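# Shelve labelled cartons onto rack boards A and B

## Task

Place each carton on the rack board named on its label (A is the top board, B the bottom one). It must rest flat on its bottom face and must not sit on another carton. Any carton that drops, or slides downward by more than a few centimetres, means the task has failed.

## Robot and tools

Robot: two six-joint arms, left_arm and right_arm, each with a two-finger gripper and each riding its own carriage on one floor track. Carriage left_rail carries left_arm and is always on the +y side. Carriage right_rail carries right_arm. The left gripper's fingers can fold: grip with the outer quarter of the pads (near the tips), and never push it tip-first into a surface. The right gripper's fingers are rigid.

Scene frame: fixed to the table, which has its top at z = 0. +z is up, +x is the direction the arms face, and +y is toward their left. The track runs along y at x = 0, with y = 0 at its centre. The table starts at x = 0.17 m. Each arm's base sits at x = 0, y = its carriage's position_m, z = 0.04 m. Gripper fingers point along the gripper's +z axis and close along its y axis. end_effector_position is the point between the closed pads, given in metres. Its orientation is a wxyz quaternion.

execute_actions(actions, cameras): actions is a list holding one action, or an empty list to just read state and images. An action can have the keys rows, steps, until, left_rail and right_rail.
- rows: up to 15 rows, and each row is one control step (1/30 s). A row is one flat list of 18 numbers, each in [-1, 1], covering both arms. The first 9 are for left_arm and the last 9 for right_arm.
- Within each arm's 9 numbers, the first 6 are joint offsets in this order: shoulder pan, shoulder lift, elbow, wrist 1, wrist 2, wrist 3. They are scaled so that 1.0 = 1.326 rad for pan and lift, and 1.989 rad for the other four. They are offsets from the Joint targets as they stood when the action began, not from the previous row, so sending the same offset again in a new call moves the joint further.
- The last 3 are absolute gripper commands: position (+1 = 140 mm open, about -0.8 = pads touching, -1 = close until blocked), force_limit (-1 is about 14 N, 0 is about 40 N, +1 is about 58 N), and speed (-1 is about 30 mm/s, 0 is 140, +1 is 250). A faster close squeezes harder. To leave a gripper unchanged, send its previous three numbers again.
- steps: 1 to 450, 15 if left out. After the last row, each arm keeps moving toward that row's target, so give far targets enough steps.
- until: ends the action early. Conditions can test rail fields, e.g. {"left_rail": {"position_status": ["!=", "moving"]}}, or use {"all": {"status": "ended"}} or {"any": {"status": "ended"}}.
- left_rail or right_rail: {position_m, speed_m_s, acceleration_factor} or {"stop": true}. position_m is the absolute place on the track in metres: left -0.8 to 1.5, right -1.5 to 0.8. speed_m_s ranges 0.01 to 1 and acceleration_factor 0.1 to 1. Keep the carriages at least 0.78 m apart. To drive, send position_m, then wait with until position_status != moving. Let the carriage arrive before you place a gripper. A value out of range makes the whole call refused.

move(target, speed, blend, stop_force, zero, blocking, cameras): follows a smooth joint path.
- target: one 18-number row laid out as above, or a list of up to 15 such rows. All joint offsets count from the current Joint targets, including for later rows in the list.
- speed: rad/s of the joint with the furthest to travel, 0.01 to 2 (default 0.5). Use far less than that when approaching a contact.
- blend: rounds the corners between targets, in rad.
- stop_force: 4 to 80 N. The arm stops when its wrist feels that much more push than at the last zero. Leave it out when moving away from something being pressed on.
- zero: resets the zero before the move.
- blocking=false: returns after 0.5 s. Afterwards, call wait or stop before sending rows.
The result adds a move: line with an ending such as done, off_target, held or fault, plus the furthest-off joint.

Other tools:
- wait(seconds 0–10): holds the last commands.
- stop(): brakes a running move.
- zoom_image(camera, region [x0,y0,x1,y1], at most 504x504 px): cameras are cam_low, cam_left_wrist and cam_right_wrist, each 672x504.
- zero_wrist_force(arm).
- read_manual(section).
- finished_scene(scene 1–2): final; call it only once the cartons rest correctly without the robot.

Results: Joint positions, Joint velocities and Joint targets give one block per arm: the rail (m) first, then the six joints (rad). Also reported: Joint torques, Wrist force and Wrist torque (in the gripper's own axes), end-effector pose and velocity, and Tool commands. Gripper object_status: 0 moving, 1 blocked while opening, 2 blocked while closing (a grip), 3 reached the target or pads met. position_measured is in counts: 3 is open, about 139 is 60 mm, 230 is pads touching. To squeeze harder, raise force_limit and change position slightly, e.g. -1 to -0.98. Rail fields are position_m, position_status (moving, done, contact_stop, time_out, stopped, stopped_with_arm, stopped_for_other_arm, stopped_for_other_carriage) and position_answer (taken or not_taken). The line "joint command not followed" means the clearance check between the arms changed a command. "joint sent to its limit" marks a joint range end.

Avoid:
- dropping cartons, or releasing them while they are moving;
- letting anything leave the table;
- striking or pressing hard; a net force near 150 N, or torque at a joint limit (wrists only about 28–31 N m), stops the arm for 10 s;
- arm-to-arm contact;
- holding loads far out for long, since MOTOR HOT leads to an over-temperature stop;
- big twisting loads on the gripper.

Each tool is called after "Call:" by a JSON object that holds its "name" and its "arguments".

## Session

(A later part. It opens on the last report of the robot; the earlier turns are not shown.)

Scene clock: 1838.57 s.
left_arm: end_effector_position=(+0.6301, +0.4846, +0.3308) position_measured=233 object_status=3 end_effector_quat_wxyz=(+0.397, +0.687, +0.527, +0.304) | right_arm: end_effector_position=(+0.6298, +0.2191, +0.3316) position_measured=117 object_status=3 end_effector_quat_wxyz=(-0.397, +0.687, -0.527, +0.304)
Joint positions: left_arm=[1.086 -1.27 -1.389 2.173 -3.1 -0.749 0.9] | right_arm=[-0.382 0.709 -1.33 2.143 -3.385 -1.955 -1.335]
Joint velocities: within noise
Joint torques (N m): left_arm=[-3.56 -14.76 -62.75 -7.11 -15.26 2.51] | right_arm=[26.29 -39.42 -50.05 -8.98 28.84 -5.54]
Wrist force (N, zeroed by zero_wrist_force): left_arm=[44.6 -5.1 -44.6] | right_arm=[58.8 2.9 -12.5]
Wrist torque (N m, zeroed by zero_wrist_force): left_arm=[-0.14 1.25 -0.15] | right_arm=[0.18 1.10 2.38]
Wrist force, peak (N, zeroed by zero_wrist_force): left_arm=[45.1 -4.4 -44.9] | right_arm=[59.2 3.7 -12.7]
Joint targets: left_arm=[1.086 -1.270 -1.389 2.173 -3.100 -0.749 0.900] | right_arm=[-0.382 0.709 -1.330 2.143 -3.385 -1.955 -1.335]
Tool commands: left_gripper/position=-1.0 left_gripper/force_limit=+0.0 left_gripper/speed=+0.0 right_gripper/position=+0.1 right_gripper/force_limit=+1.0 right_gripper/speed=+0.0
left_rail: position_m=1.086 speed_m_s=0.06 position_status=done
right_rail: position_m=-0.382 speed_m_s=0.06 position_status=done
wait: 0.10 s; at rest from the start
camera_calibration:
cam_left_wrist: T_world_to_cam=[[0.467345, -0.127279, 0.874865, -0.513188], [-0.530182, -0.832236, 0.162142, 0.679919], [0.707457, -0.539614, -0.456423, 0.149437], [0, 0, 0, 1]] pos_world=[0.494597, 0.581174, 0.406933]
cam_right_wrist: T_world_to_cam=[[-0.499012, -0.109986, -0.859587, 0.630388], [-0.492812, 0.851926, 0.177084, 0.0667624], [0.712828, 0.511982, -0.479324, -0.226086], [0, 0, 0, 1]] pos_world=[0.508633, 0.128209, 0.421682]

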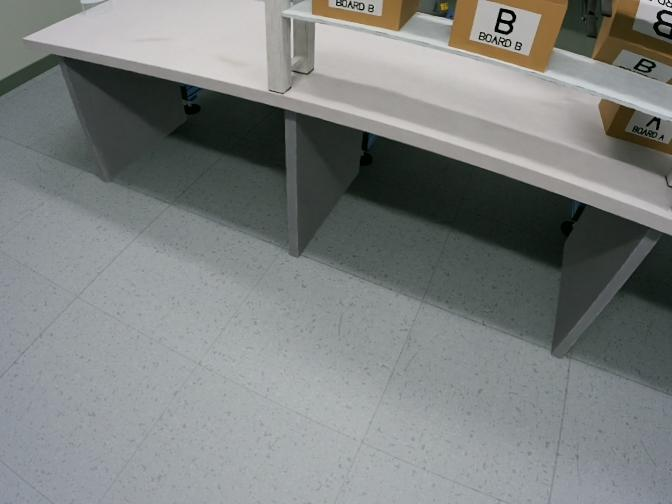

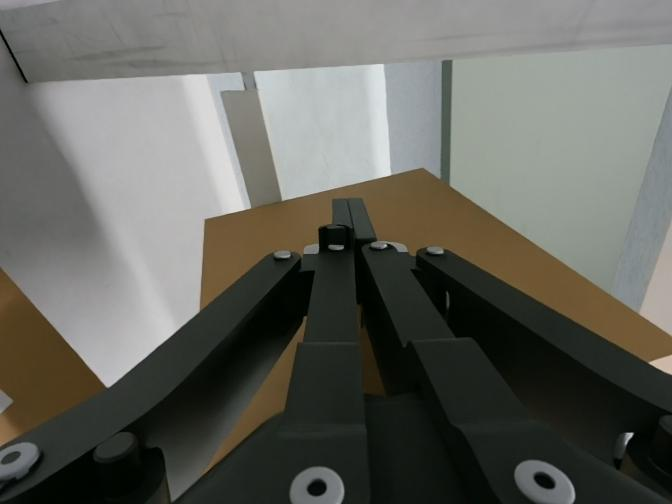

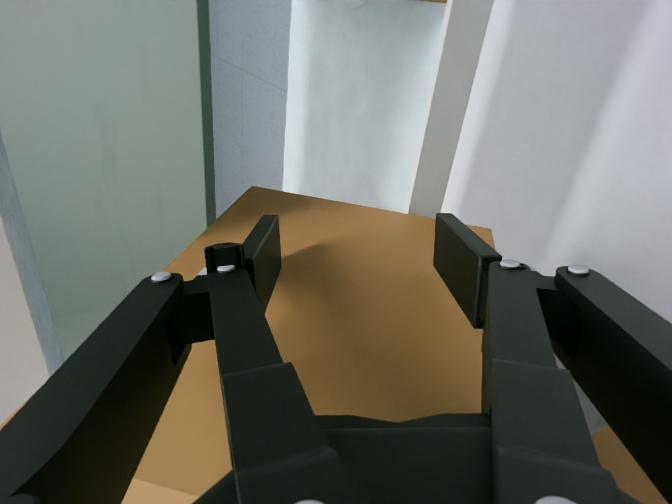

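Call:
{"name": "move", "arguments": {"target": [[-0.04909,-0.03363,0.0215,0.02862,0.02161,-0.03709,-1,0,0,0.03398,-0.02409,0.02081,0.00048,-0.01904,0.01336,0.1,1,0],[-0.1008,-0.06815,0.04065,0.06592,0.04263,-0.08022,-1,0,0,0.07102,-0.04696,0.03962,0.0034,-0.0396,0.02849,0.1,1,0]], "speed": 0.04, "blend": 0.004, "cameras": ["cam_left_wrist"]}}

Scene clock: 1883.83 s.
left_arm: end_effector_position=(+0.5503, +0.4845, +0.3309) position_measured=233 object_status=3 end_effector_quat_wxyz=(+0.397, +0.687, +0.527, +0.304) | right_arm: end_effector_position=(+0.5499, +0.2191, +0.3315) position_measured=117 object_status=3 end_effector_quat_wxyz=(-0.397, +0.687, -0.527, +0.304)
Joint positions: left_arm=[1.086 -1.403 -1.479 2.254 -2.969 -0.664 0.741] | right_arm=[-0.382 0.803 -1.392 2.222 -3.379 -2.033 -1.279]
Joint velocities: within noise
Joint torques (N m): left_arm=[-49.97 -78.11 -76.51 -7.4 -1.38 -2.99] | right_arm=[48.37 -59.27 -42.09 -2.05 8.89 0.22]
Wrist force (N, zeroed by zero_wrist_force): left_arm=[55.5 -26.2 -6.7] | right_arm=[60.1 5.5 -9.0]
Wrist torque (N m, zeroed by zero_wrist_force): left_arm=[0.54 2.27 0.11] | right_arm=[0.33 1.11 2.39]
Wrist force, peak (N, zeroed by zero_wrist_force): left_arm=[58.9 -26.5 -7.6] | right_arm=[63.2 3.1 -13.8]
Joint targets: left_arm=[1.086 -1.403 -1.479 2.254 -2.969 -0.664 0.741] | right_arm=[-0.382 0.803 -1.392 2.222 -3.379 -2.033 -1.279]
left_rail: position_m=1.086 speed_m_s=0.06 position_status=done
right_rail: position_m=-0.382 speed_m_s=0.06 position_status=done
move: done
camera_calibration:
cam_left_wrist: T_world_to_cam=[[0.467378, -0.127291, 0.874845, -0.475979], [-0.530157, -0.832253, 0.162138, 0.637453], [0.707454, -0.539585, -0.456461, 0.205939], [0, 0, 0, 1]] pos_world=[0.41472, 0.581056, 0.407056]
Images, in order (width x height): cam_left_wrist 672x504.

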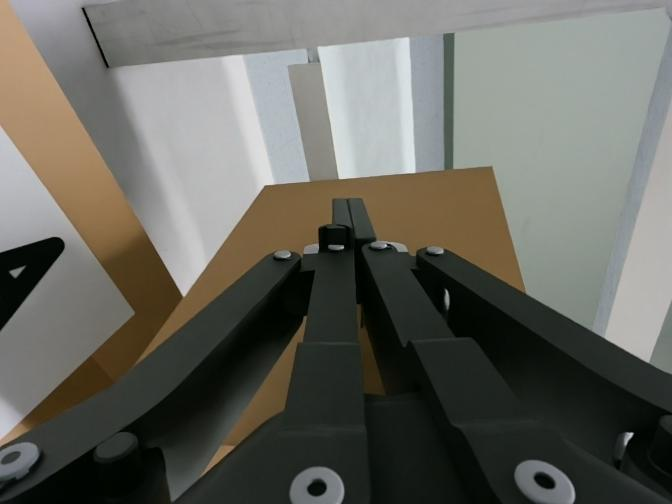

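Call:
{"name": "move", "arguments": {"target": [[0,-0.0228,-0.0093,0.0245,0,0,-1,0,0,0,-0.0237,-0.008,0.0238,0,0,0.1,1,0],[0,-0.0456,-0.01863,0.04903,0,0,-1,0,0,0,-0.04747,-0.01595,0.0476,0,0,0.1,1,0],[0.05171,-0.01017,-0.03694,0.01029,-0.02102,0.04313,-1,0,0,-0.03704,-0.02308,-0.03431,0.04321,0.02056,-0.01513,0.1,1,0],[0.1008,0.02435,-0.05749,-0.01988,-0.04263,0.08022,-1,0,0,-0.07102,0.00262,-0.05462,0.04116,0.0396,-0.02849,0.1,1,0]], "speed": 0.05, "blend": 0.004, "cameras": ["cam_left_wrist","cam_right_wrist"]}}

Scene clock: 1924.07 s.
left_arm: end_effector_position=(+0.6300, +0.4845, +0.3749) position_measured=233 object_status=3 end_effector_quat_wxyz=(+0.397, +0.687, +0.527, +0.304) | right_arm: end_effector_position=(+0.6297, +0.2191, +0.3755) position_measured=117 object_status=3 end_effector_quat_wxyz=(-0.397, +0.687, -0.527, +0.304)
Joint positions: left_arm=[1.086 -1.27 -1.447 2.139 -3.009 -0.749 0.9] | right_arm=[-0.382 0.709 -1.389 2.113 -3.297 -1.955 -1.335]
Joint velocities: within noise
Joint torques (N m): left_arm=[-18.2 -41.04 -91.57 -19.98 -12.17 2.82] | right_arm=[22.44 -36.91 -56.5 -12.2 25.38 -4.99]
Wrist force (N, zeroed by zero_wrist_force): left_arm=[48.2 -22.2 -5.2] | right_arm=[50.6 4.7 -7.0]
Wrist torque (N m, zeroed by zero_wrist_force): left_arm=[0.42 1.89 0.08] | right_arm=[0.12 0.97 1.97]
Wrist force, peak (N, zeroed by zero_wrist_force): left_arm=[63.1 -27.6 -9.0] | right_arm=[67.5 5.9 -10.8]
Joint targets: left_arm=[1.086 -1.270 -1.447 2.139 -3.009 -0.749 0.900] | right_arm=[-0.382 0.709 -1.389 2.113 -3.297 -1.955 -1.335]
left_rail: position_m=1.086 speed_m_s=0.06 position_status=done
right_rail: position_m=-0.382 speed_m_s=0.06 position_status=done
move: done
camera_calibration:
cam_left_wrist: T_world_to_cam=[[0.467356, -0.127276, 0.874859, -0.551749], [-0.530193, -0.832226, 0.162159, 0.672653], [0.707442, -0.53963, -0.456427, 0.169623], [0, 0, 0, 1]] pos_world=[0.494501, 0.581109, 0.451046]
cam_right_wrist: T_world_to_cam=[[-0.499019, -0.109999, -0.859581, 0.668107], [-0.492839, 0.851908, 0.177094, 0.0589131], [0.712804, 0.512008, -0.479331, -0.204925], [0, 0, 0, 1]] pos_world=[0.508505, 0.128226, 0.465632]
Images, in order (width x height): cam_left_wrist 672x504, cam_right_wrist 672x504.

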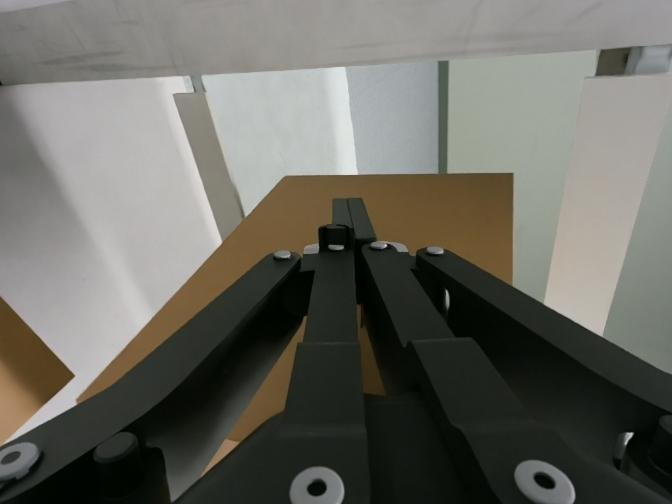

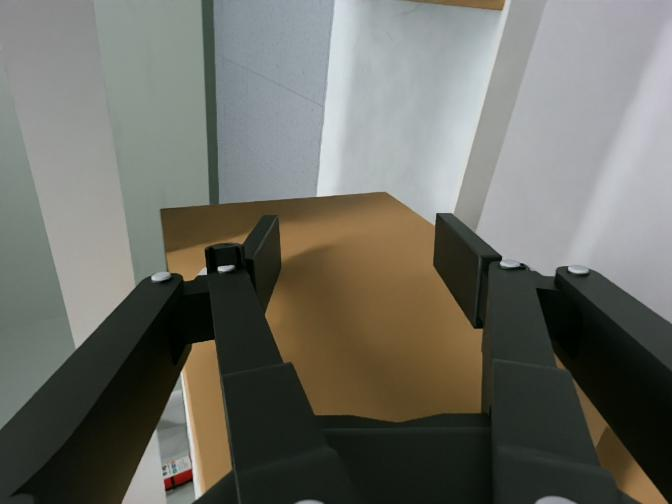

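Call:
{"name": "execute_actions", "arguments": {"actions": [{"left_rail":{"position_m":1.0852},"right_rail":{"position_m":-0.3818},"steps":45,"until":{"all":{"status":"ended"}}}], "cameras": []}}

Call:
{"name": "move", "arguments": {"target": [0.04635,0.04813,-0.0171,-0.03788,-0.02144,0.03196,-1,0,0,-0.03112,0.04073,-0.01692,-0.01446,0.01751,-0.01191,0.1,1,0], "speed": 0.04, "cameras": ["cam_left_wrist"]}}

Scene clock: 1941.07 s.
left_arm: end_effector_position=(+0.6302, +0.4841, +0.3749) position_measured=233 object_status=3 end_effector_quat_wxyz=(+0.397, +0.687, +0.527, +0.304) | right_arm: end_effector_position=(+0.6298, +0.2195, +0.3755) position_measured=117 object_status=3 end_effector_quat_wxyz=(-0.397, +0.687, -0.527, +0.304)
Joint positions: left_arm=[1.085 -1.27 -1.447 2.139 -3.009 -0.749 0.9] | right_arm=[-0.382 0.709 -1.389 2.113 -3.297 -1.955 -1.335]
Joint velocities: within noise
Joint torques (N m): left_arm=[-23.47 -41.98 -83.45 -18.59 -11.65 2.21] | right_arm=[27.31 -40.35 -49.51 -10.5 23.36 -4.81]
Wrist force (N, zeroed by zero_wrist_force): left_arm=[55.6 -24.5 -6.1] | right_arm=[58.3 4.3 -9.2]
Wrist torque (N m, zeroed by zero_wrist_force): left_arm=[0.49 2.21 0.08] | right_arm=[0.20 1.15 2.30]
Wrist force, peak (N, zeroed by zero_wrist_force): left_arm=[55.6 -24.5 -6.1] | right_arm=[58.4 5.0 -8.9]
Joint targets: left_arm=[1.085 -1.270 -1.447 2.139 -3.009 -0.749 0.900] | right_arm=[-0.382 0.709 -1.389 2.113 -3.297 -1.955 -1.335]
Tool commands: left_gripper/position=-1.0 left_gripper/force_limit=+0.0 left_gripper/speed=+0.0 right_gripper/position=+0.1 right_gripper/force_limit=+1.0 right_gripper/speed=+0.0
left_rail: position_m=1.085 speed_m_s=0.06 position_status=done
right_rail: position_m=-0.382 speed_m_s=0.06 position_status=done
No camera images: "cameras" was empty.

Scene clock: 1943.27 s.
left_arm: end_effector_position=(+0.6700, +0.4840, +0.3598) position_measured=233 object_status=3 end_effector_quat_wxyz=(+0.397, +0.687, +0.527, +0.304) | right_arm: end_effector_position=(+0.6696, +0.2196, +0.3606) position_measured=117 object_status=3 end_effector_quat_wxyz=(-0.397, +0.687, -0.527, +0.304)
Joint positions: left_arm=[1.085 -1.209 -1.383 2.105 -3.084 -0.791 0.964] | right_arm=[-0.382 0.668 -1.335 2.08 -3.325 -1.92 -1.359]
Joint velocities: within noise
Joint torques (N m): left_arm=[-23.91 -47.03 -93.13 -20.93 -15.25 1.79] | right_arm=[24.8 -44.67 -55.59 -11.88 27.69 -4.87]
Wrist force (N, zeroed by zero_wrist_force): left_arm=[51.7 -24.1 -5.3] | right_arm=[54.6 5.6 -8.1]
Wrist torque (N m, zeroed by zero_wrist_force): left_arm=[0.49 1.99 0.08] | right_arm=[0.21 1.15 2.16]
Wrist force, peak (N, zeroed by zero_wrist_force): left_arm=[58.4 -25.6 -6.7] | right_arm=[61.5 5.3 -9.6]
Joint targets: left_arm=[1.085 -1.208 -1.383 2.105 -3.084 -0.792 0.964] | right_arm=[-0.382 0.668 -1.335 2.079 -3.326 -1.920 -1.359]
left_rail: position_m=1.085 speed_m_s=0.06 position_status=done
right_rail: position_m=-0.382 speed_m_s=0.06 position_status=done
move: done
camera_calibration:
cam_left_wrist: T_world_to_cam=[[0.46729, -0.127396, 0.874877, -0.557266], [-0.530196, -0.832255, 0.162, 0.695953], [0.707483, -0.539557, -0.456449, 0.134134], [0, 0, 0, 1]] pos_world=[0.534499, 0.58059, 0.436021]
Images, in order (width x height): cam_left_wrist 672x504.

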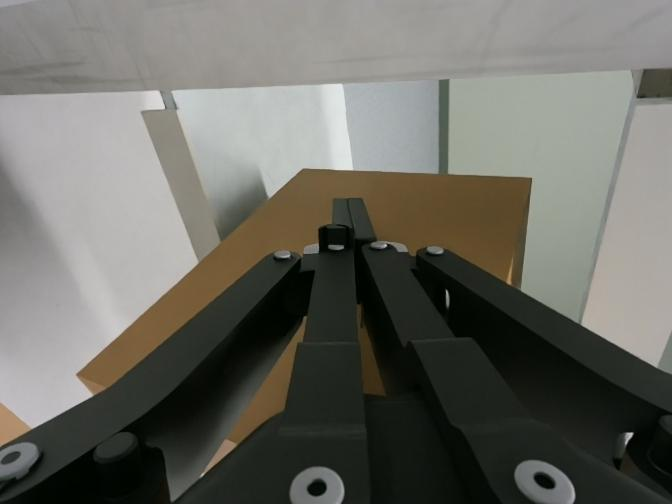

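Call:
{"name": "move", "arguments": {"target": [0,0.02839,0.01019,-0.02912,0,0,-1,0,0,0,0.02874,0.00928,-0.02844,0,0,0.1,1,0], "speed": 0.025, "cameras": ["cam_left_wrist"]}}

Scene clock: 1954.10 s.
left_arm: end_effector_position=(+0.6702, +0.4840, +0.3310) position_measured=233 object_status=3 end_effector_quat_wxyz=(+0.397, +0.687, +0.527, +0.304) | right_arm: end_effector_position=(+0.6698, +0.2196, +0.3317) position_measured=117 object_status=3 end_effector_quat_wxyz=(-0.397, +0.687, -0.527, +0.304)
Joint positions: left_arm=[1.085 -1.208 -1.346 2.126 -3.142 -0.792 0.964] | right_arm=[-0.382 0.667 -1.297 2.098 -3.382 -1.92 -1.359]
Joint velocities: within noise
Joint torques (N m): left_arm=[-27.1 -7.53 -30.4 -2.75 -14.7 2.45] | right_arm=[41.96 -22.18 -27.79 -2.27 27.09 -4.95]
Wrist force (N, zeroed by zero_wrist_force): left_arm=[46.5 20.4 -31.0] | right_arm=[68.1 -11.4 -21.9]
Wrist torque (N m, zeroed by zero_wrist_force): left_arm=[-0.65 1.49 -0.45] | right_arm=[1.15 1.15 2.89]
Wrist force, peak (N, zeroed by zero_wrist_force): left_arm=[55.2 -24.4 -6.2] | right_arm=[71.1 -7.0 -19.5]
Joint targets: left_arm=[1.085 -1.208 -1.346 2.126 -3.142 -0.792 0.964] | right_arm=[-0.382 0.668 -1.297 2.098 -3.382 -1.920 -1.359]
left_rail: position_m=1.085 speed_m_s=0.06 position_status=done
right_rail: position_m=-0.382 speed_m_s=0.06 position_status=done
move: done
camera_calibration:
cam_left_wrist: T_world_to_cam=[[0.467269, -0.127362, 0.874894, -0.532101], [-0.530187, -0.832258, 0.16201, 0.700702], [0.707504, -0.53956, -0.456414, 0.120878], [0, 0, 0, 1]] pos_world=[0.534616, 0.580617, 0.407181]
Images, in order (width x height): cam_left_wrist 672x504.

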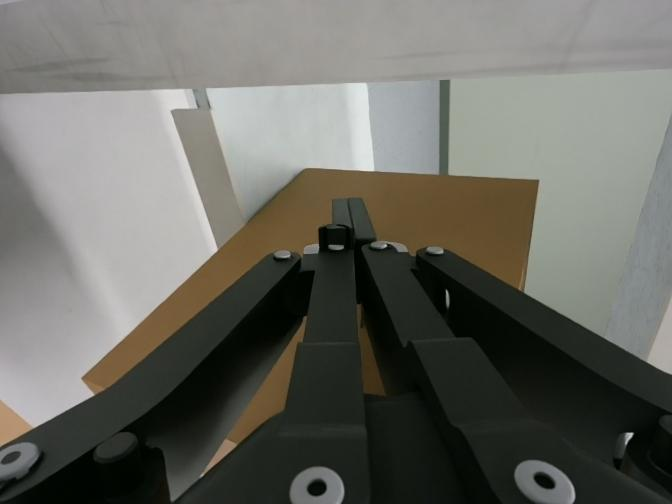

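Call:
{"name": "move", "arguments": {"target": [0,-0.0062,-0.0019,0.006,0,0,-1,0,0,0,-0.0062,-0.0017,0.0058,0,0,0.1,1,0], "speed": 0.02, "cameras": ["cam_left_wrist"]}}

Scene clock: 1963.73 s.
left_arm: end_effector_position=(+0.6701, +0.4842, +0.3367) position_measured=233 object_status=3 end_effector_quat_wxyz=(+0.397, +0.687, +0.527, +0.304) | right_arm: end_effector_position=(+0.6697, +0.2196, +0.3374) position_measured=117 object_status=3 end_effector_quat_wxyz=(-0.397, +0.687, -0.527, +0.304)
Joint positions: left_arm=[1.085 -1.208 -1.354 2.122 -3.13 -0.792 0.964] | right_arm=[-0.382 0.668 -1.305 2.095 -3.371 -1.92 -1.359]
Joint velocities: within noise
Joint torques (N m): left_arm=[-36.08 -89.3 -93.93 -6.96 -13.93 2.4] | right_arm=[46.61 -69.24 -56.34 -1.57 26.86 -4.85]
Wrist force (N, zeroed by zero_wrist_force): left_arm=[55.4 -24.9 -6.4] | right_arm=[58.8 5.2 -8.9]
Wrist torque (N m, zeroed by zero_wrist_force): left_arm=[0.58 2.16 0.10] | right_arm=[0.30 1.15 2.29]
Wrist force, peak (N, zeroed by zero_wrist_force): left_arm=[55.7 -24.5 -6.4] | right_arm=[68.3 -11.5 -22.1]
Joint targets: left_arm=[1.085 -1.208 -1.354 2.122 -3.130 -0.792 0.964] | right_arm=[-0.382 0.668 -1.305 2.095 -3.371 -1.920 -1.359]
left_rail: position_m=1.085 speed_m_s=0.06 position_status=done
right_rail: position_m=-0.382 speed_m_s=0.06 position_status=done
move: done
camera_calibration:
cam_left_wrist: T_world_to_cam=[[0.467306, -0.127461, 0.874859, -0.537001], [-0.53018, -0.832277, 0.161939, 0.699939], [0.707484, -0.539508, -0.456505, 0.12363], [0, 0, 0, 1]] pos_world=[0.534571, 0.580796, 0.41289]
Images, in order (width x height): cam_left_wrist 672x504.

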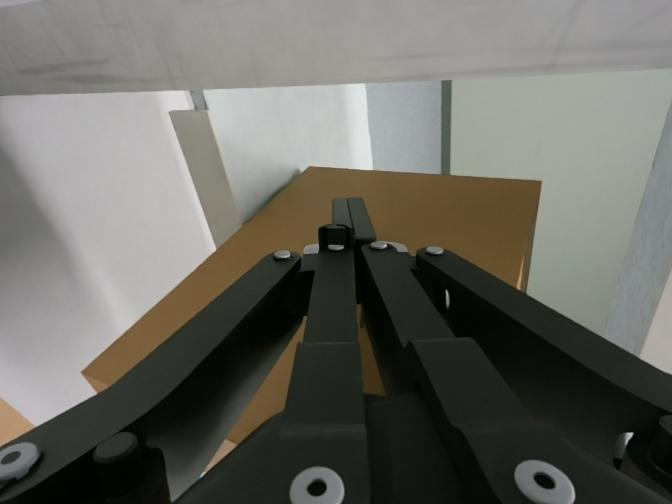

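Call:
{"name": "move", "arguments": {"target": [0.04988,0.03738,-0.02904,-0.01799,-0.02396,0.03196,-1,0,0,-0.03264,0.02992,-0.02799,0.00402,0.01848,-0.01225,0.1,1,0], "speed": 0.05, "cameras": ["cam_left_wrist"]}}

Scene clock: 1969.90 s.
left_arm: end_effector_position=(+0.7160, +0.4844, +0.3369) position_measured=233 object_status=3 end_effector_quat_wxyz=(+0.397, +0.687, +0.527, +0.305) | right_arm: end_effector_position=(+0.7154, +0.2194, +0.3377) position_measured=117 object_status=3 end_effector_quat_wxyz=(-0.397, +0.687, -0.527, +0.304)
Joint positions: left_arm=[1.085 -1.142 -1.304 2.064 -3.166 -0.839 1.027] | right_arm=[-0.382 0.624 -1.266 2.039 -3.363 -1.883 -1.383]
Joint velocities: within noise
Joint torques (N m): left_arm=[-23.52 -56.28 -89.82 -20.24 -15.64 2.45] | right_arm=[27.03 -51.31 -54.16 -2.08 26.31 -4.92]
Wrist force (N, zeroed by zero_wrist_force): left_arm=[48.8 -22.3 -5.0] | right_arm=[51.8 4.5 -8.0]
Wrist torque (N m, zeroed by zero_wrist_force): left_arm=[0.51 1.94 0.10] | right_arm=[0.21 0.89 2.05]
Wrist force, peak (N, zeroed by zero_wrist_force): left_arm=[56.6 -25.4 -6.5] | right_arm=[60.1 5.3 -9.3]
Joint targets: left_arm=[1.085 -1.142 -1.304 2.064 -3.166 -0.839 1.027] | right_arm=[-0.382 0.624 -1.265 2.039 -3.363 -1.883 -1.383]
left_rail: position_m=1.085 speed_m_s=0.06 position_status=done
right_rail: position_m=-0.382 speed_m_s=0.06 position_status=done
move: done
camera_calibration:
cam_left_wrist: T_world_to_cam=[[0.466391, -0.12746, 0.875348, -0.558112], [-0.530584, -0.832097, 0.161537, 0.724659], [0.707785, -0.539785, -0.455711, 0.0910159], [0, 0, 0, 1]] pos_world=[0.580371, 0.580979, 0.41296]
Images, in order (width x height): cam_left_wrist 672x504.

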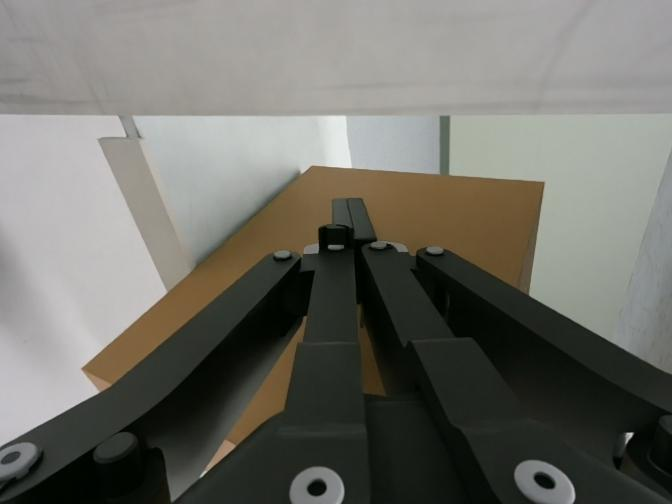

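Call:
{"name": "execute_actions", "arguments": {"actions": [{"left_rail":{"position_m":1.0848},"right_rail":{"position_m":-0.3814},"steps":45,"until":{"all":{"status":"ended"}}}], "cameras": []}}

Call:
{"name": "move", "arguments": {"target": [0.04629,0.03629,-0.03217,-0.00895,-0.02342,0.02616,-1,0,0,-0.02922,0.03127,-0.03086,0.00703,0.0166,-0.01054,0.1,1,0], "speed": 0.05, "cameras": []}}

Scene clock: 1975.70 s.
left_arm: end_effector_position=(+0.7161, +0.4840, +0.3369) position_measured=233 object_status=3 end_effector_quat_wxyz=(+0.397, +0.687, +0.527, +0.305) | right_arm: end_effector_position=(+0.7156, +0.2197, +0.3377) position_measured=117 object_status=3 end_effector_quat_wxyz=(-0.397, +0.687, -0.527, +0.304)
Joint positions: left_arm=[1.085 -1.142 -1.304 2.064 -3.166 -0.839 1.027] | right_arm=[-0.381 0.624 -1.265 2.039 -3.363 -1.883 -1.383]
Joint velocities: within noise
Joint torques (N m): left_arm=[-28.27 -55.58 -83.26 -18.25 -15.25 2.37] | right_arm=[31.4 -50.82 -46.86 -2.65 25.47 -5.06]
Wrist force (N, zeroed by zero_wrist_force): left_arm=[54.6 -25.0 -6.1] | right_arm=[58.7 5.7 -9.2]
Wrist torque (N m, zeroed by zero_wrist_force): left_arm=[0.57 2.17 0.10] | right_arm=[0.40 0.98 2.32]
Wrist force, peak (N, zeroed by zero_wrist_force): left_arm=[54.6 -25.0 -6.1] | right_arm=[58.7 5.7 -9.2]
Joint targets: left_arm=[1.085 -1.142 -1.304 2.064 -3.166 -0.839 1.027] | right_arm=[-0.381 0.624 -1.265 2.039 -3.363 -1.883 -1.383]
Tool commands: left_gripper/position=-1.0 left_gripper/force_limit=+0.0 left_gripper/speed=+0.0 right_gripper/position=+0.1 right_gripper/force_limit=+1.0 right_gripper/speed=+0.0
left_rail: position_m=1.085 speed_m_s=0.06 position_status=done
right_rail: position_m=-0.381 speed_m_s=0.06 position_status=done
No camera images: "cameras" was empty.

Scene clock: 1977.33 s.
left_arm: end_effector_position=(+0.7620, +0.4838, +0.3375) position_measured=233 object_status=3 end_effector_quat_wxyz=(+0.397, +0.687, +0.527, +0.304) | right_arm: end_effector_position=(+0.7615, +0.2200, +0.3381) position_measured=117 object_status=3 end_effector_quat_wxyz=(-0.397, +0.687, -0.527, +0.304)
Joint positions: left_arm=[1.085 -1.081 -1.256 2 -3.184 -0.886 1.079] | right_arm=[-0.381 0.586 -1.224 1.978 -3.349 -1.85 -1.404]
Joint velocities: within noise
Joint torques (N m): left_arm=[-30.06 -62.84 -93.02 -21.15 -19.2 2.81] | right_arm=[34.07 -53.6 -54.17 -1.73 29.19 -5.36]
Wrist force (N, zeroed by zero_wrist_force): left_arm=[54.3 -24.2 -6.3] | right_arm=[58.1 4.7 -9.2]
Wrist torque (N m, zeroed by zero_wrist_force): left_arm=[0.61 2.20 0.10] | right_arm=[0.25 0.95 2.29]
Wrist force, peak (N, zeroed by zero_wrist_force): left_arm=[59.2 -26.0 -6.9] | right_arm=[63.4 5.1 -10.5]
Joint targets: left_arm=[1.085 -1.081 -1.256 2.000 -3.184 -0.886 1.079] | right_arm=[-0.381 0.586 -1.224 1.977 -3.349 -1.850 -1.404]
left_rail: position_m=1.085 speed_m_s=0.06 position_status=done
right_rail: position_m=-0.381 speed_m_s=0.06 position_status=done
move: done
No camera images: "cameras" was empty.

Call:
{"name": "move", "arguments": {"target": [0,0.0165,0.0052,-0.0162,0,0,-1,0,0,0,0.0165,0.0049,-0.0159,0,0,0.1,1,0], "speed": 0.02, "stop_force": 15, "cameras": ["cam_left_wrist"]}}

Scene clock: 1984.50 s.
left_arm: end_effector_position=(+0.7622, +0.4837, +0.3329) position_measured=233 object_status=3 end_effector_quat_wxyz=(+0.397, +0.687, +0.527, +0.304) | right_arm: end_effector_position=(+0.7617, +0.2200, +0.3330) position_measured=117 object_status=3 end_effector_quat_wxyz=(-0.397, +0.687, -0.527, +0.305)
Joint positions: left_arm=[1.085 -1.081 -1.25 2.003 -3.193 -0.886 1.079] | right_arm=[-0.381 0.586 -1.217 1.98 -3.359 -1.85 -1.404]
Joint velocities: within noise
Joint torques (N m): left_arm=[-34.01 -92.17 -84.66 -5.81 -18.61 2.51] | right_arm=[34.89 -63.54 -44.06 1.79 28.67 -5.02]
Wrist force (N, zeroed by zero_wrist_force): left_arm=[56.7 -15.5 -13.1] | right_arm=[60.6 -5.2 -20.1]
Wrist torque (N m, zeroed by zero_wrist_force): left_arm=[0.34 2.07 -0.04] | right_arm=[0.89 0.81 2.53]
Wrist force, peak (N, zeroed by zero_wrist_force): left_arm=[58.1 -13.7 -18.7] | right_arm=[61.2 -7.8 -24.0]
Joint targets: left_arm=[1.085 -1.081 -1.250 2.003 -3.193 -0.886 1.079] | right_arm=[-0.381 0.586 -1.217 1.980 -3.359 -1.850 -1.404]
left_rail: position_m=1.085 speed_m_s=0.06 position_status=done
right_rail: position_m=-0.381 speed_m_s=0.06 position_status=done
move: contact (left_arm, right_arm); left_arm: the wrist 1 is farthest, 0.024 rad from its target; right_arm: the wrist 1 is farthest, 0.022 rad from its target
camera_calibration:
cam_left_wrist: T_world_to_cam=[[0.467066, -0.126836, 0.875078, -0.57697], [-0.530191, -0.832187, 0.162367, 0.748708], [0.707634, -0.539795, -0.455934, 0.0563249], [0, 0, 0, 1]] pos_world=[0.626584, 0.580289, 0.409009]
Images, in order (width x height): cam_left_wrist 672x504.

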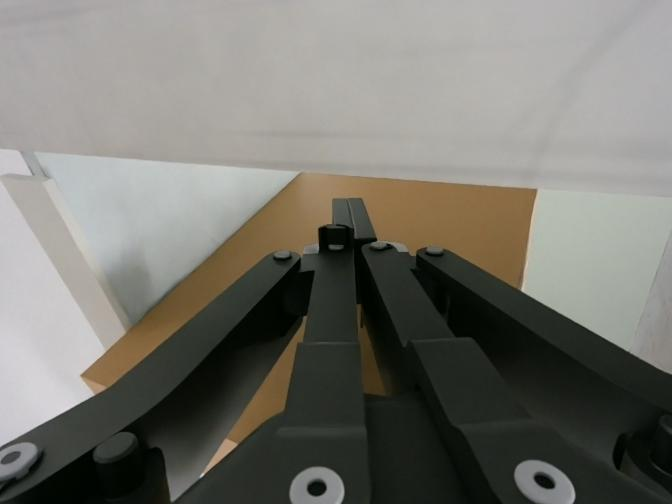

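Call:
{"name": "move", "arguments": {"target": [0,0.0045,0.0014,-0.0044,0,0,-1,0,0,0,0.0045,0.0013,-0.0043,0,0,0.1,1,0], "speed": 0.015, "cameras": []}}

Call:
{"name": "execute_actions", "arguments": {"actions": [{"left_rail":{"position_m":1.115,"speed_m_s":0.05},"right_rail":{"position_m":-0.411,"speed_m_s":0.05},"steps":75,"until":{"all":{"status":"ended"}}}]}}

Scene clock: 1990.10 s.
left_arm: end_effector_position=(+0.7622, +0.4837, +0.3284) position_measured=233 object_status=3 end_effector_quat_wxyz=(+0.397, +0.687, +0.527, +0.304) | right_arm: end_effector_position=(+0.7617, +0.2200, +0.3284) position_measured=117 object_status=3 end_effector_quat_wxyz=(-0.397, +0.687, -0.527, +0.305)
Joint positions: left_arm=[1.085 -1.081 -1.245 2.005 -3.201 -0.886 1.079] | right_arm=[-0.381 0.586 -1.212 1.983 -3.367 -1.85 -1.404]
Joint velocities: within noise
Joint torques (N m): left_arm=[-32.09 -2.76 -35.28 -1.3 -18.54 2.29] | right_arm=[36.24 -34.79 -25.48 -2.31 28.77 -5.17]
Wrist force (N, zeroed by zero_wrist_force): left_arm=[63.9 17.8 -52.1] | right_arm=[64.6 -8.9 -24.5]
Wrist torque (N m, zeroed by zero_wrist_force): left_arm=[-0.52 1.98 -0.46] | right_arm=[1.15 0.97 2.73]
Wrist force, peak (N, zeroed by zero_wrist_force): left_arm=[63.9 17.8 -52.1] | right_arm=[64.7 -9.3 -24.4]
Joint targets: left_arm=[1.085 -1.081 -1.244 2.006 -3.201 -0.886 1.079] | right_arm=[-0.381 0.586 -1.211 1.983 -3.367 -1.850 -1.404]
left_rail: position_m=1.085 speed_m_s=0.06 position_status=done
right_rail: position_m=-0.381 speed_m_s=0.06 position_status=done
move: done
No camera images: "cameras" was empty.

Scene clock: 1991.67 s.
left_arm: end_effector_position=(+0.7622, +0.5138, +0.3281) position_measured=233 object_status=3 end_effector_quat_wxyz=(+0.397, +0.687, +0.527, +0.304) | right_arm: end_effector_position=(+0.7617, +0.1904, +0.3282) position_measured=117 object_status=3 end_effector_quat_wxyz=(-0.397, +0.687, -0.527, +0.304)
Joint positions: left_arm=[1.115 -1.081 -1.244 2.006 -3.201 -0.886 1.079] | right_arm=[-0.411 0.586 -1.211 1.983 -3.367 -1.85 -1.404]
Joint velocities: within noise
Joint torques (N m): left_arm=[11.95 -90.45 -40.21 -4.39 4.26 2.46] | right_arm=[-14.42 -84.83 -41.19 -8.53 -3.65 1.11]
Wrist force (N, zeroed by zero_wrist_force): left_arm=[-0.3 0.2 -0.5] | right_arm=[2.6 -3.2 0.7]
Wrist torque (N m, zeroed by zero_wrist_force): left_arm=[0.07 0.07 0.00] | right_arm=[-0.73 -0.59 0.01]
Wrist force, peak (N, zeroed by zero_wrist_force): left_arm=[64.4 18.1 -52.3] | right_arm=[65.1 -8.8 -24.1]
Joint targets: left_arm=[1.115 -1.081 -1.244 2.006 -3.201 -0.886 1.079] | right_arm=[-0.411 0.586 -1.211 1.983 -3.367 -1.850 -1.404]
Tool commands: left_gripper/position=-1.0 left_gripper/force_limit=+0.0 left_gripper/speed=+0.0 right_gripper/position=+0.1 right_gripper/force_limit=+1.0 right_gripper/speed=+0.0
left_rail: position_m=1.115 speed_m_s=0.05 position_status=done
right_rail: position_m=-0.411 speed_m_s=0.05 position_status=done
camera_calibration:
cam_left_wrist: T_world_to_cam=[[0.467075, -0.126858, 0.875071, -0.56893], [-0.530194, -0.832187, 0.162354, 0.774608], [0.707626, -0.539789, -0.455953, 0.0704213], [0, 0, 0, 1]] pos_world=[0.626593, 0.610458, 0.404202]
cam_right_wrist: T_world_to_cam=[[-0.498687, -0.109823, -0.859797, 0.689972], [-0.492855, 0.851909, 0.177043, 0.156848], [0.713025, 0.512044, -0.478963, -0.307372], [0, 0, 0, 1]] pos_world=[0.640547, 0.0995433, 0.418247]

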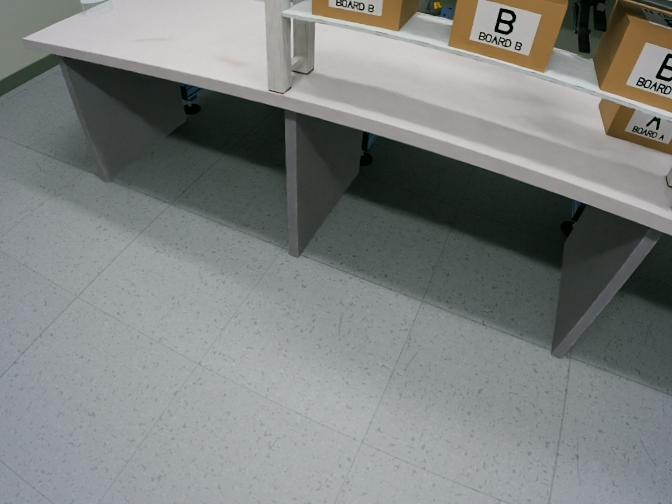

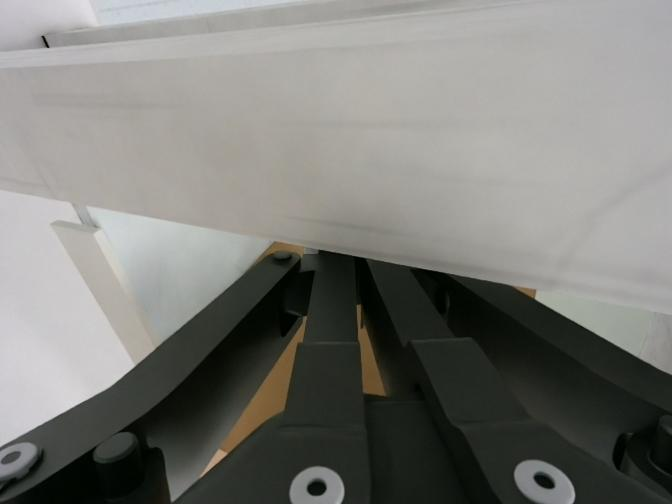

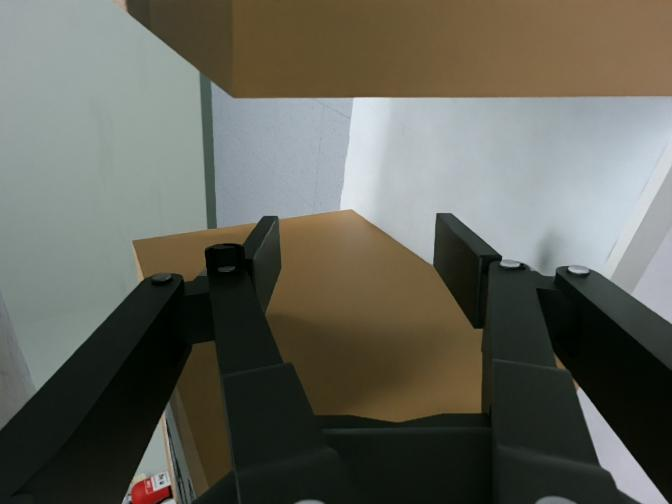

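Call:
{"name": "move", "arguments": {"target": [[-0.09635,-0.07294,0.06164,0.0262,0.04714,-0.05846,-1,0,0,0.06198,-0.0613,0.05847,-0.01087,-0.03537,0.02291,0.1,1,0],[-0.19178,-0.13852,0.10729,0.07488,0.09018,-0.12751,-1,0,0,0.12708,-0.10948,0.10213,-0.01295,-0.07192,0.04818,0.1,1,0],[-0.29759,-0.20815,0.14425,0.15781,0.131,-0.22069,-1,0,0,0.20436,-0.15332,0.13841,-0.00551,-0.11458,0.08046,0.1,1,0]], "speed": 0.3, "blend": 0.02, "cameras": ["cam_low"]}}

Call:
{"name": "execute_actions", "arguments": {"actions": [{"left_rail":{"position_m":1.29,"speed_m_s":0.3,"acceleration_factor":0.3},"right_rail":{"position_m":-0.32,"speed_m_s":0.3,"acceleration_factor":0.3},"steps":120,"until":{"all":{"status":"ended"}}}]}}

Scene clock: 2008.33 s.
left_arm: end_effector_position=(+0.5099, +0.5147, +0.3255) position_measured=233 object_status=3 end_effector_quat_wxyz=(+0.397, +0.687, +0.527, +0.304) | right_arm: end_effector_position=(+0.5098, +0.1902, +0.3276) position_measured=117 object_status=3 end_effector_quat_wxyz=(-0.397, +0.686, -0.527, +0.305)
Joint positions: left_arm=[1.115 -1.475 -1.52 2.292 -2.888 -0.625 0.641] | right_arm=[-0.411 0.856 -1.415 2.258 -3.378 -2.078 -1.244]
Joint velocities: within noise
Joint torques (N m): left_arm=[-15.15 -68.74 -30.5 -0.27 5.59 -2.65] | right_arm=[12.2 -63.55 -23.66 -0.44 -4.39 2.86]
Wrist force (N, zeroed by zero_wrist_force): left_arm=[-0.4 0.1 -0.4] | right_arm=[1.8 -3.1 1.0]
Wrist torque (N m, zeroed by zero_wrist_force): left_arm=[0.02 0.09 0.02] | right_arm=[-0.70 -0.35 -0.02]
Wrist force, peak (N, zeroed by zero_wrist_force): left_arm=[1.0 2.1 1.3] | right_arm=[3.7 -4.7 2.7]
Joint targets: left_arm=[1.115 -1.475 -1.520 2.292 -2.887 -0.625 0.641] | right_arm=[-0.411 0.856 -1.415 2.258 -3.378 -2.078 -1.244]
left_rail: position_m=1.115 speed_m_s=0.05 position_status=done
right_rail: position_m=-0.411 speed_m_s=0.05 position_status=done
move: done
Images, in order (width x height): cam_low 672x504.

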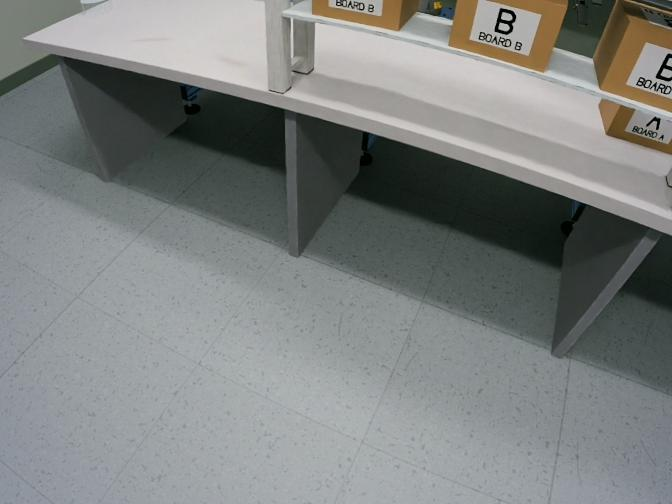

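Scene clock: 2010.43 s.
left_arm: end_effector_position=(+0.5098, +0.6896, +0.3255) position_measured=233 object_status=3 end_effector_quat_wxyz=(+0.397, +0.687, +0.527, +0.304) | right_arm: end_effector_position=(+0.5097, +0.2812, +0.3276) position_measured=117 object_status=3 end_effector_quat_wxyz=(-0.397, +0.686, -0.527, +0.305)
Joint positions: left_arm=[1.29 -1.475 -1.52 2.292 -2.887 -0.625 0.641] | right_arm=[-0.32 0.856 -1.415 2.258 -3.378 -2.078 -1.244]
Joint velocities: within noise
Joint torques (N m): left_arm=[-11.17 -52.9 -34.85 -1.41 4.34 -2.67] | right_arm=[9.74 -53.95 -32.63 -1.36 -2.82 2.71]
Wrist force (N, zeroed by zero_wrist_force): left_arm=[-0.4 0.0 -0.5] | right_arm=[1.9 -2.9 1.1]
Wrist torque (N m, zeroed by zero_wrist_force): left_arm=[0.00 0.10 0.03] | right_arm=[-0.68 -0.37 -0.02]
Wrist force, peak (N, zeroed by zero_wrist_force): left_arm=[-1.2 -0.2 -0.6] | right_arm=[3.1 -2.6 0.6]
Joint targets: left_arm=[1.290 -1.475 -1.520 2.292 -2.887 -0.625 0.641] | right_arm=[-0.320 0.856 -1.415 2.258 -3.378 -2.078 -1.244]
Tool commands: left_gripper/position=-1.0 left_gripper/force_limit=+0.0 left_gripper/speed=+0.0 right_gripper/position=+0.1 right_gripper/force_limit=+1.0 right_gripper/speed=+0.0
left_rail: position_m=1.290 speed_m_s=0.30 position_status=done
right_rail: position_m=-0.320 speed_m_s=0.30 position_status=done
camera_calibration:
cam_left_wrist: T_world_to_cam=[[0.467974, -0.12682, 0.874595, -0.426763], [-0.530286, -0.831982, 0.163102, 0.787176], [0.706963, -0.540113, -0.456597, 0.343447], [0, 0, 0, 1]] pos_world=[0.374339, 0.786295, 0.401672]
cam_right_wrist: T_world_to_cam=[[-0.498357, -0.109028, -0.860089, 0.57348], [-0.492599, 0.851978, 0.177425, -0.0448551], [0.713432, 0.5121, -0.478297, -0.174855], [0, 0, 0, 1]] pos_world=[0.38845, 0.190285, 0.41757]

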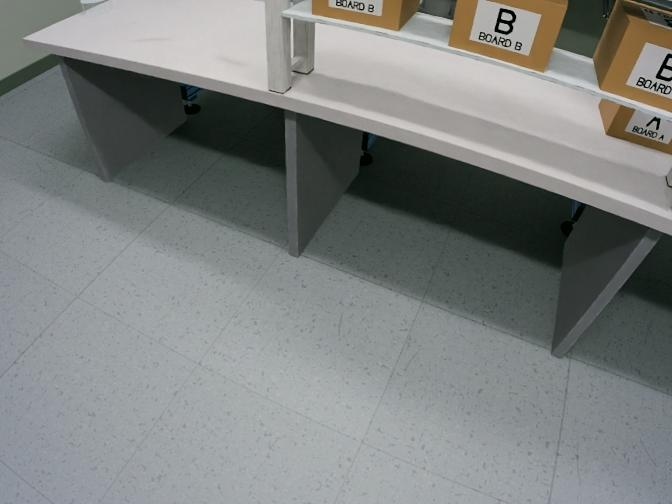

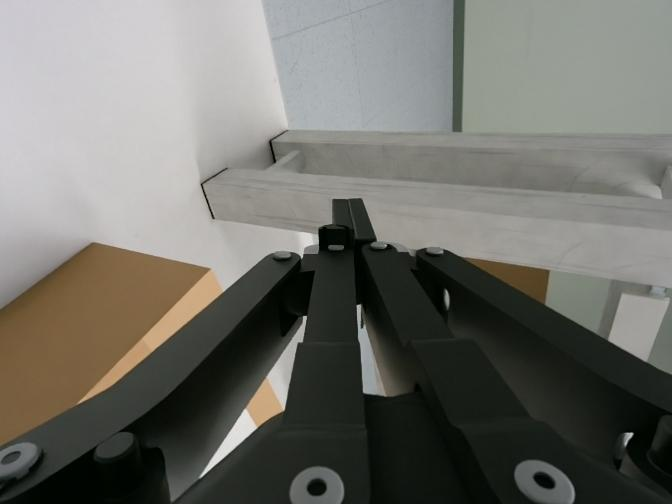

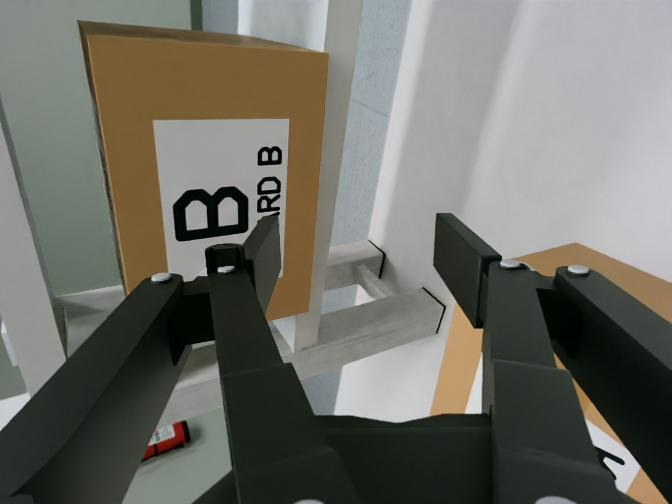

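Call:
{"name": "move", "arguments": {"target": [[-0.12023,0.02262,0.05279,0.04052,0.0344,-0.1303,-1,0,0,0.07126,0.07391,0.04374,-0.07518,-0.03802,0.03202,0.1,1,0],[-0.12023,0.16534,0.07532,-0.07715,0.0344,-0.1303,-1,0,0,0.07126,0.21603,0.05454,-0.18073,-0.03802,0.03202,0.1,1,0],[-0.12023,0.30753,0.08094,-0.17757,0.0344,-0.1303,-1,0,0,0.07126,0.3486,0.0505,-0.26507,-0.03802,0.03202,0.1,1,0]], "speed": 0.3, "blend": 0.02, "cameras": ["cam_left_wrist","cam_right_wrist"]}}

Call:
{"name": "zero_wrist_force", "arguments": {"arm": "left_arm"}}

Call:
{"name": "zero_wrist_force", "arguments": {"arm": "right_arm"}}

Call:
{"name": "execute_actions", "arguments": {"actions": [{"left_rail":{"position_m":1.235,"speed_m_s":0.08,"acceleration_factor":0.2},"right_rail":{"position_m":-0.262,"speed_m_s":0.08,"acceleration_factor":0.2},"steps":120,"until":{"all":{"status":"ended"}}}], "cameras": ["cam_left_wrist"]}}

Scene clock: 2069.80 s.
left_arm: end_effector_position=(+0.4257, +0.6886, +0.0822) position_measured=233 object_status=3 end_effector_quat_wxyz=(+0.397, +0.687, +0.527, +0.304) | right_arm: end_effector_position=(+0.4455, +0.2814, +0.0818) position_measured=117 object_status=3 end_effector_quat_wxyz=(-0.397, +0.687, -0.527, +0.304)
Joint positions: left_arm=[1.29 -1.635 -1.113 2.453 -3.24 -0.557 0.381] | right_arm=[-0.32 0.951 -0.953 2.359 -3.905 -2.153 -1.181]
Joint velocities: within noise
Joint torques (N m): left_arm=[-12 -39.13 -6.03 -8.9 5.7 -2.68] | right_arm=[11.01 -53.32 -18.18 -9.59 -4.36 2.74]
Wrist force (N, zeroed by zero_wrist_force): left_arm=[-0.3 0.0 -0.2] | right_arm=[1.8 -3.0 1.2]
Wrist torque (N m, zeroed by zero_wrist_force): left_arm=[0.01 0.08 0.01] | right_arm=[-0.64 -0.42 0.04]
Wrist force, peak (N, zeroed by zero_wrist_force): left_arm=[-0.2 1.8 -0.6] | right_arm=[2.2 -4.2 1.3]
Joint targets: left_arm=[1.290 -1.635 -1.113 2.453 -3.241 -0.557 0.381] | right_arm=[-0.320 0.951 -0.953 2.359 -3.905 -2.153 -1.181]
left_rail: position_m=1.290 speed_m_s=0.30 position_status=done
right_rail: position_m=-0.320 speed_m_s=0.30 position_status=done
move: done
camera_calibration:
cam_left_wrist: T_world_to_cam=[[0.467494, -0.126739, 0.874864, -0.174627], [-0.530431, -0.831925, 0.162923, 0.781478], [0.707172, -0.54022, -0.456147, 0.291251], [0, 0, 0, 1]] pos_world=[0.290192, 0.785339, 0.158307]
cam_right_wrist: T_world_to_cam=[[-0.499461, -0.1113, -0.859157, 0.331164], [-0.493463, 0.851662, 0.17654, -0.0325114], [0.712062, 0.512137, -0.480295, -0.245995], [0, 0, 0, 1]] pos_world=[0.324524, 0.19053, 0.172111]
Images, in order (width x height): cam_left_wrist 672x504, cam_right_wrist 672x504.

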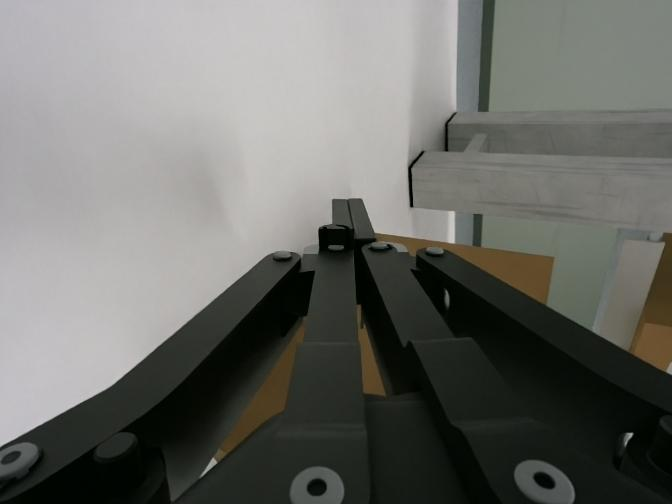

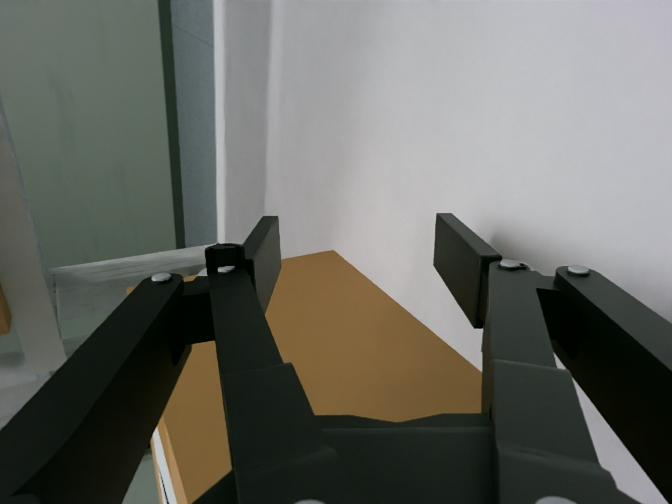

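Wrist force sensor zeroed.

Wrist force sensor zeroed.

Scene clock: 2071.37 s.
left_arm: end_effector_position=(+0.4257, +0.6337, +0.0821) position_measured=233 object_status=3 end_effector_quat_wxyz=(+0.397, +0.687, +0.527, +0.304) | right_arm: end_effector_position=(+0.4455, +0.3394, +0.0817) position_measured=117 object_status=3 end_effector_quat_wxyz=(-0.397, +0.687, -0.527, +0.304)
Joint positions: left_arm=[1.235 -1.635 -1.113 2.453 -3.241 -0.557 0.381] | right_arm=[-0.262 0.951 -0.953 2.359 -3.905 -2.154 -1.181]
Joint velocities: within noise
Joint torques (N m): left_arm=[-11.07 -40.55 -22.85 -7.97 5.34 -2.22] | right_arm=[11.65 -62.3 -16.07 -8.93 1.19 1.99]
Wrist force (N, zeroed by zero_wrist_force): left_arm=[-0.2 -0.1 0.0] | right_arm=[6.6 4.6 1.1]
Wrist torque (N m, zeroed by zero_wrist_force): left_arm=[0.00 0.04 0.00] | right_arm=[-0.12 0.13 0.22]
Wrist force, peak (N, zeroed by zero_wrist_force): left_arm=[-0.6 0.4 -0.2] | right_arm=[6.6 4.6 1.1]
Joint targets: left_arm=[1.235 -1.635 -1.113 2.453 -3.241 -0.557 0.381] | right_arm=[-0.262 0.951 -0.953 2.359 -3.905 -2.153 -1.181]
Tool commands: left_gripper/position=-1.0 left_gripper/force_limit=+0.0 left_gripper/speed=+0.0 right_gripper/position=+0.1 right_gripper/force_limit=+1.0 right_gripper/speed=+0.0
left_rail: position_m=1.235 speed_m_s=0.08 position_status=done
right_rail: position_m=-0.262 speed_m_s=0.08 position_status=done
camera_calibration:
cam_left_wrist: T_world_to_cam=[[0.46749, -0.126804, 0.874856, -0.181453], [-0.530432, -0.831937, 0.162859, 0.735803], [0.707174, -0.540187, -0.456183, 0.261499], [0, 0, 0, 1]] pos_world=[0.290195, 0.730391, 0.158204]
Images, in order (width x height): cam_left_wrist 672x504.

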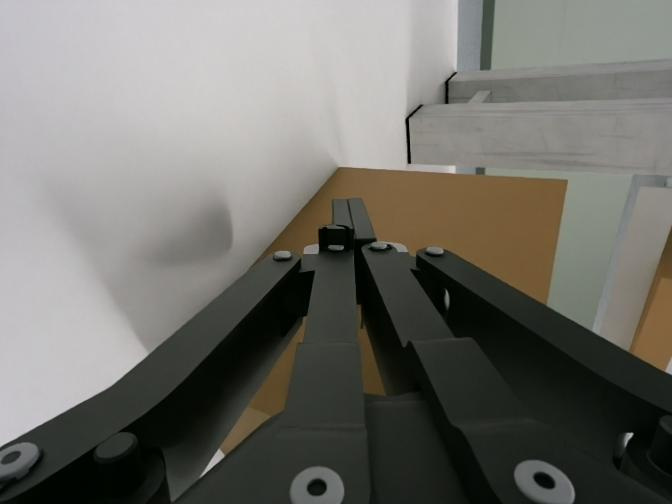

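Call:
{"name": "execute_actions", "arguments": {"actions": [{"left_rail":{"position_m":1.213,"speed_m_s":0.02,"acceleration_factor":0.1},"steps":90,"until":{"all":{"status":"ended"}}}], "cameras": []}}

Call:
{"name": "wait", "arguments": {"seconds": 0.3, "cameras": []}}

Scene clock: 2078.20 s.
left_arm: end_effector_position=(+0.4257, +0.6117, +0.0821) position_measured=233 object_status=3 end_effector_quat_wxyz=(+0.397, +0.687, +0.527, +0.304) | right_arm: end_effector_position=(+0.4455, +0.3394, +0.0817) position_measured=117 object_status=3 end_effector_quat_wxyz=(-0.397, +0.687, -0.527, +0.304)
Joint positions: left_arm=[1.213 -1.635 -1.113 2.453 -3.241 -0.557 0.381] | right_arm=[-0.262 0.951 -0.953 2.359 -3.905 -2.153 -1.181]
Joint velocities: within noise
Joint torques (N m): left_arm=[1.43 -57.97 -26.03 -5.71 1.77 -2.31] | right_arm=[7.73 -78.68 -16.35 -7.08 2.93 -0.44]
Wrist force (N, zeroed by zero_wrist_force): left_arm=[25.2 -4.0 -11.3] | right_arm=[21.6 7.1 1.3]
Wrist torque (N m, zeroed by zero_wrist_force): left_arm=[0.10 0.90 -0.10] | right_arm=[-0.19 0.48 0.80]
Wrist force, peak (N, zeroed by zero_wrist_force): left_arm=[25.6 -3.5 -11.1] | right_arm=[21.6 7.1 1.3]
Joint targets: left_arm=[1.213 -1.635 -1.113 2.453 -3.241 -0.557 0.381] | right_arm=[-0.262 0.951 -0.953 2.359 -3.905 -2.153 -1.181]
Tool commands: left_gripper/position=-1.0 left_gripper/force_limit=+0.0 left_gripper/speed=+0.0 right_gripper/position=+0.1 right_gripper/force_limit=+1.0 right_gripper/speed=+0.0
left_rail: position_m=1.213 speed_m_s=0.02 position_status=done
right_rail: position_m=-0.262 speed_m_s=0.08 position_status=done
No camera images: "cameras" was empty.

Scene clock: 2078.50 s.
left_arm: end_effector_position=(+0.4257, +0.6117, +0.0821) position_measured=233 object_status=3 end_effector_quat_wxyz=(+0.397, +0.687, +0.527, +0.304) | right_arm: end_effector_position=(+0.4455, +0.3394, +0.0817) position_measured=117 object_status=3 end_effector_quat_wxyz=(-0.397, +0.687, -0.527, +0.304)
Joint positions: left_arm=[1.213 -1.635 -1.113 2.453 -3.241 -0.557 0.381] | right_arm=[-0.262 0.951 -0.953 2.359 -3.905 -2.153 -1.181]
Joint velocities: within noise
Joint torques (N m): left_arm=[3.51 -56.43 -26.51 -5.65 0.67 -2.19] | right_arm=[5.98 -78.74 -20.31 -6.85 2.64 -0.32]
Wrist force (N, zeroed by zero_wrist_force): left_arm=[25.4 -3.6 -11.4] | right_arm=[21.8 6.6 0.8]
Wrist torque (N m, zeroed by zero_wrist_force): left_arm=[0.10 0.94 -0.10] | right_arm=[-0.19 0.45 0.81]
Wrist force, peak (N, zeroed by zero_wrist_force): left_arm=[25.9 -3.8 -11.5] | right_arm=[21.8 7.0 1.3]
Joint targets: left_arm=[1.213 -1.635 -1.113 2.453 -3.241 -0.557 0.381] | right_arm=[-0.262 0.951 -0.953 2.359 -3.905 -2.153 -1.181]
Tool commands: left_gripper/position=-1.0 left_gripper/force_limit=+0.0 left_gripper/speed=+0.0 right_gripper/position=+0.1 right_gripper/force_limit=+1.0 right_gripper/speed=+0.0
left_rail: position_m=1.213 speed_m_s=0.02 position_status=done
right_rail: position_m=-0.262 speed_m_s=0.08 position_status=done
wait: 0.30 s
No camera images: "cameras" was empty.


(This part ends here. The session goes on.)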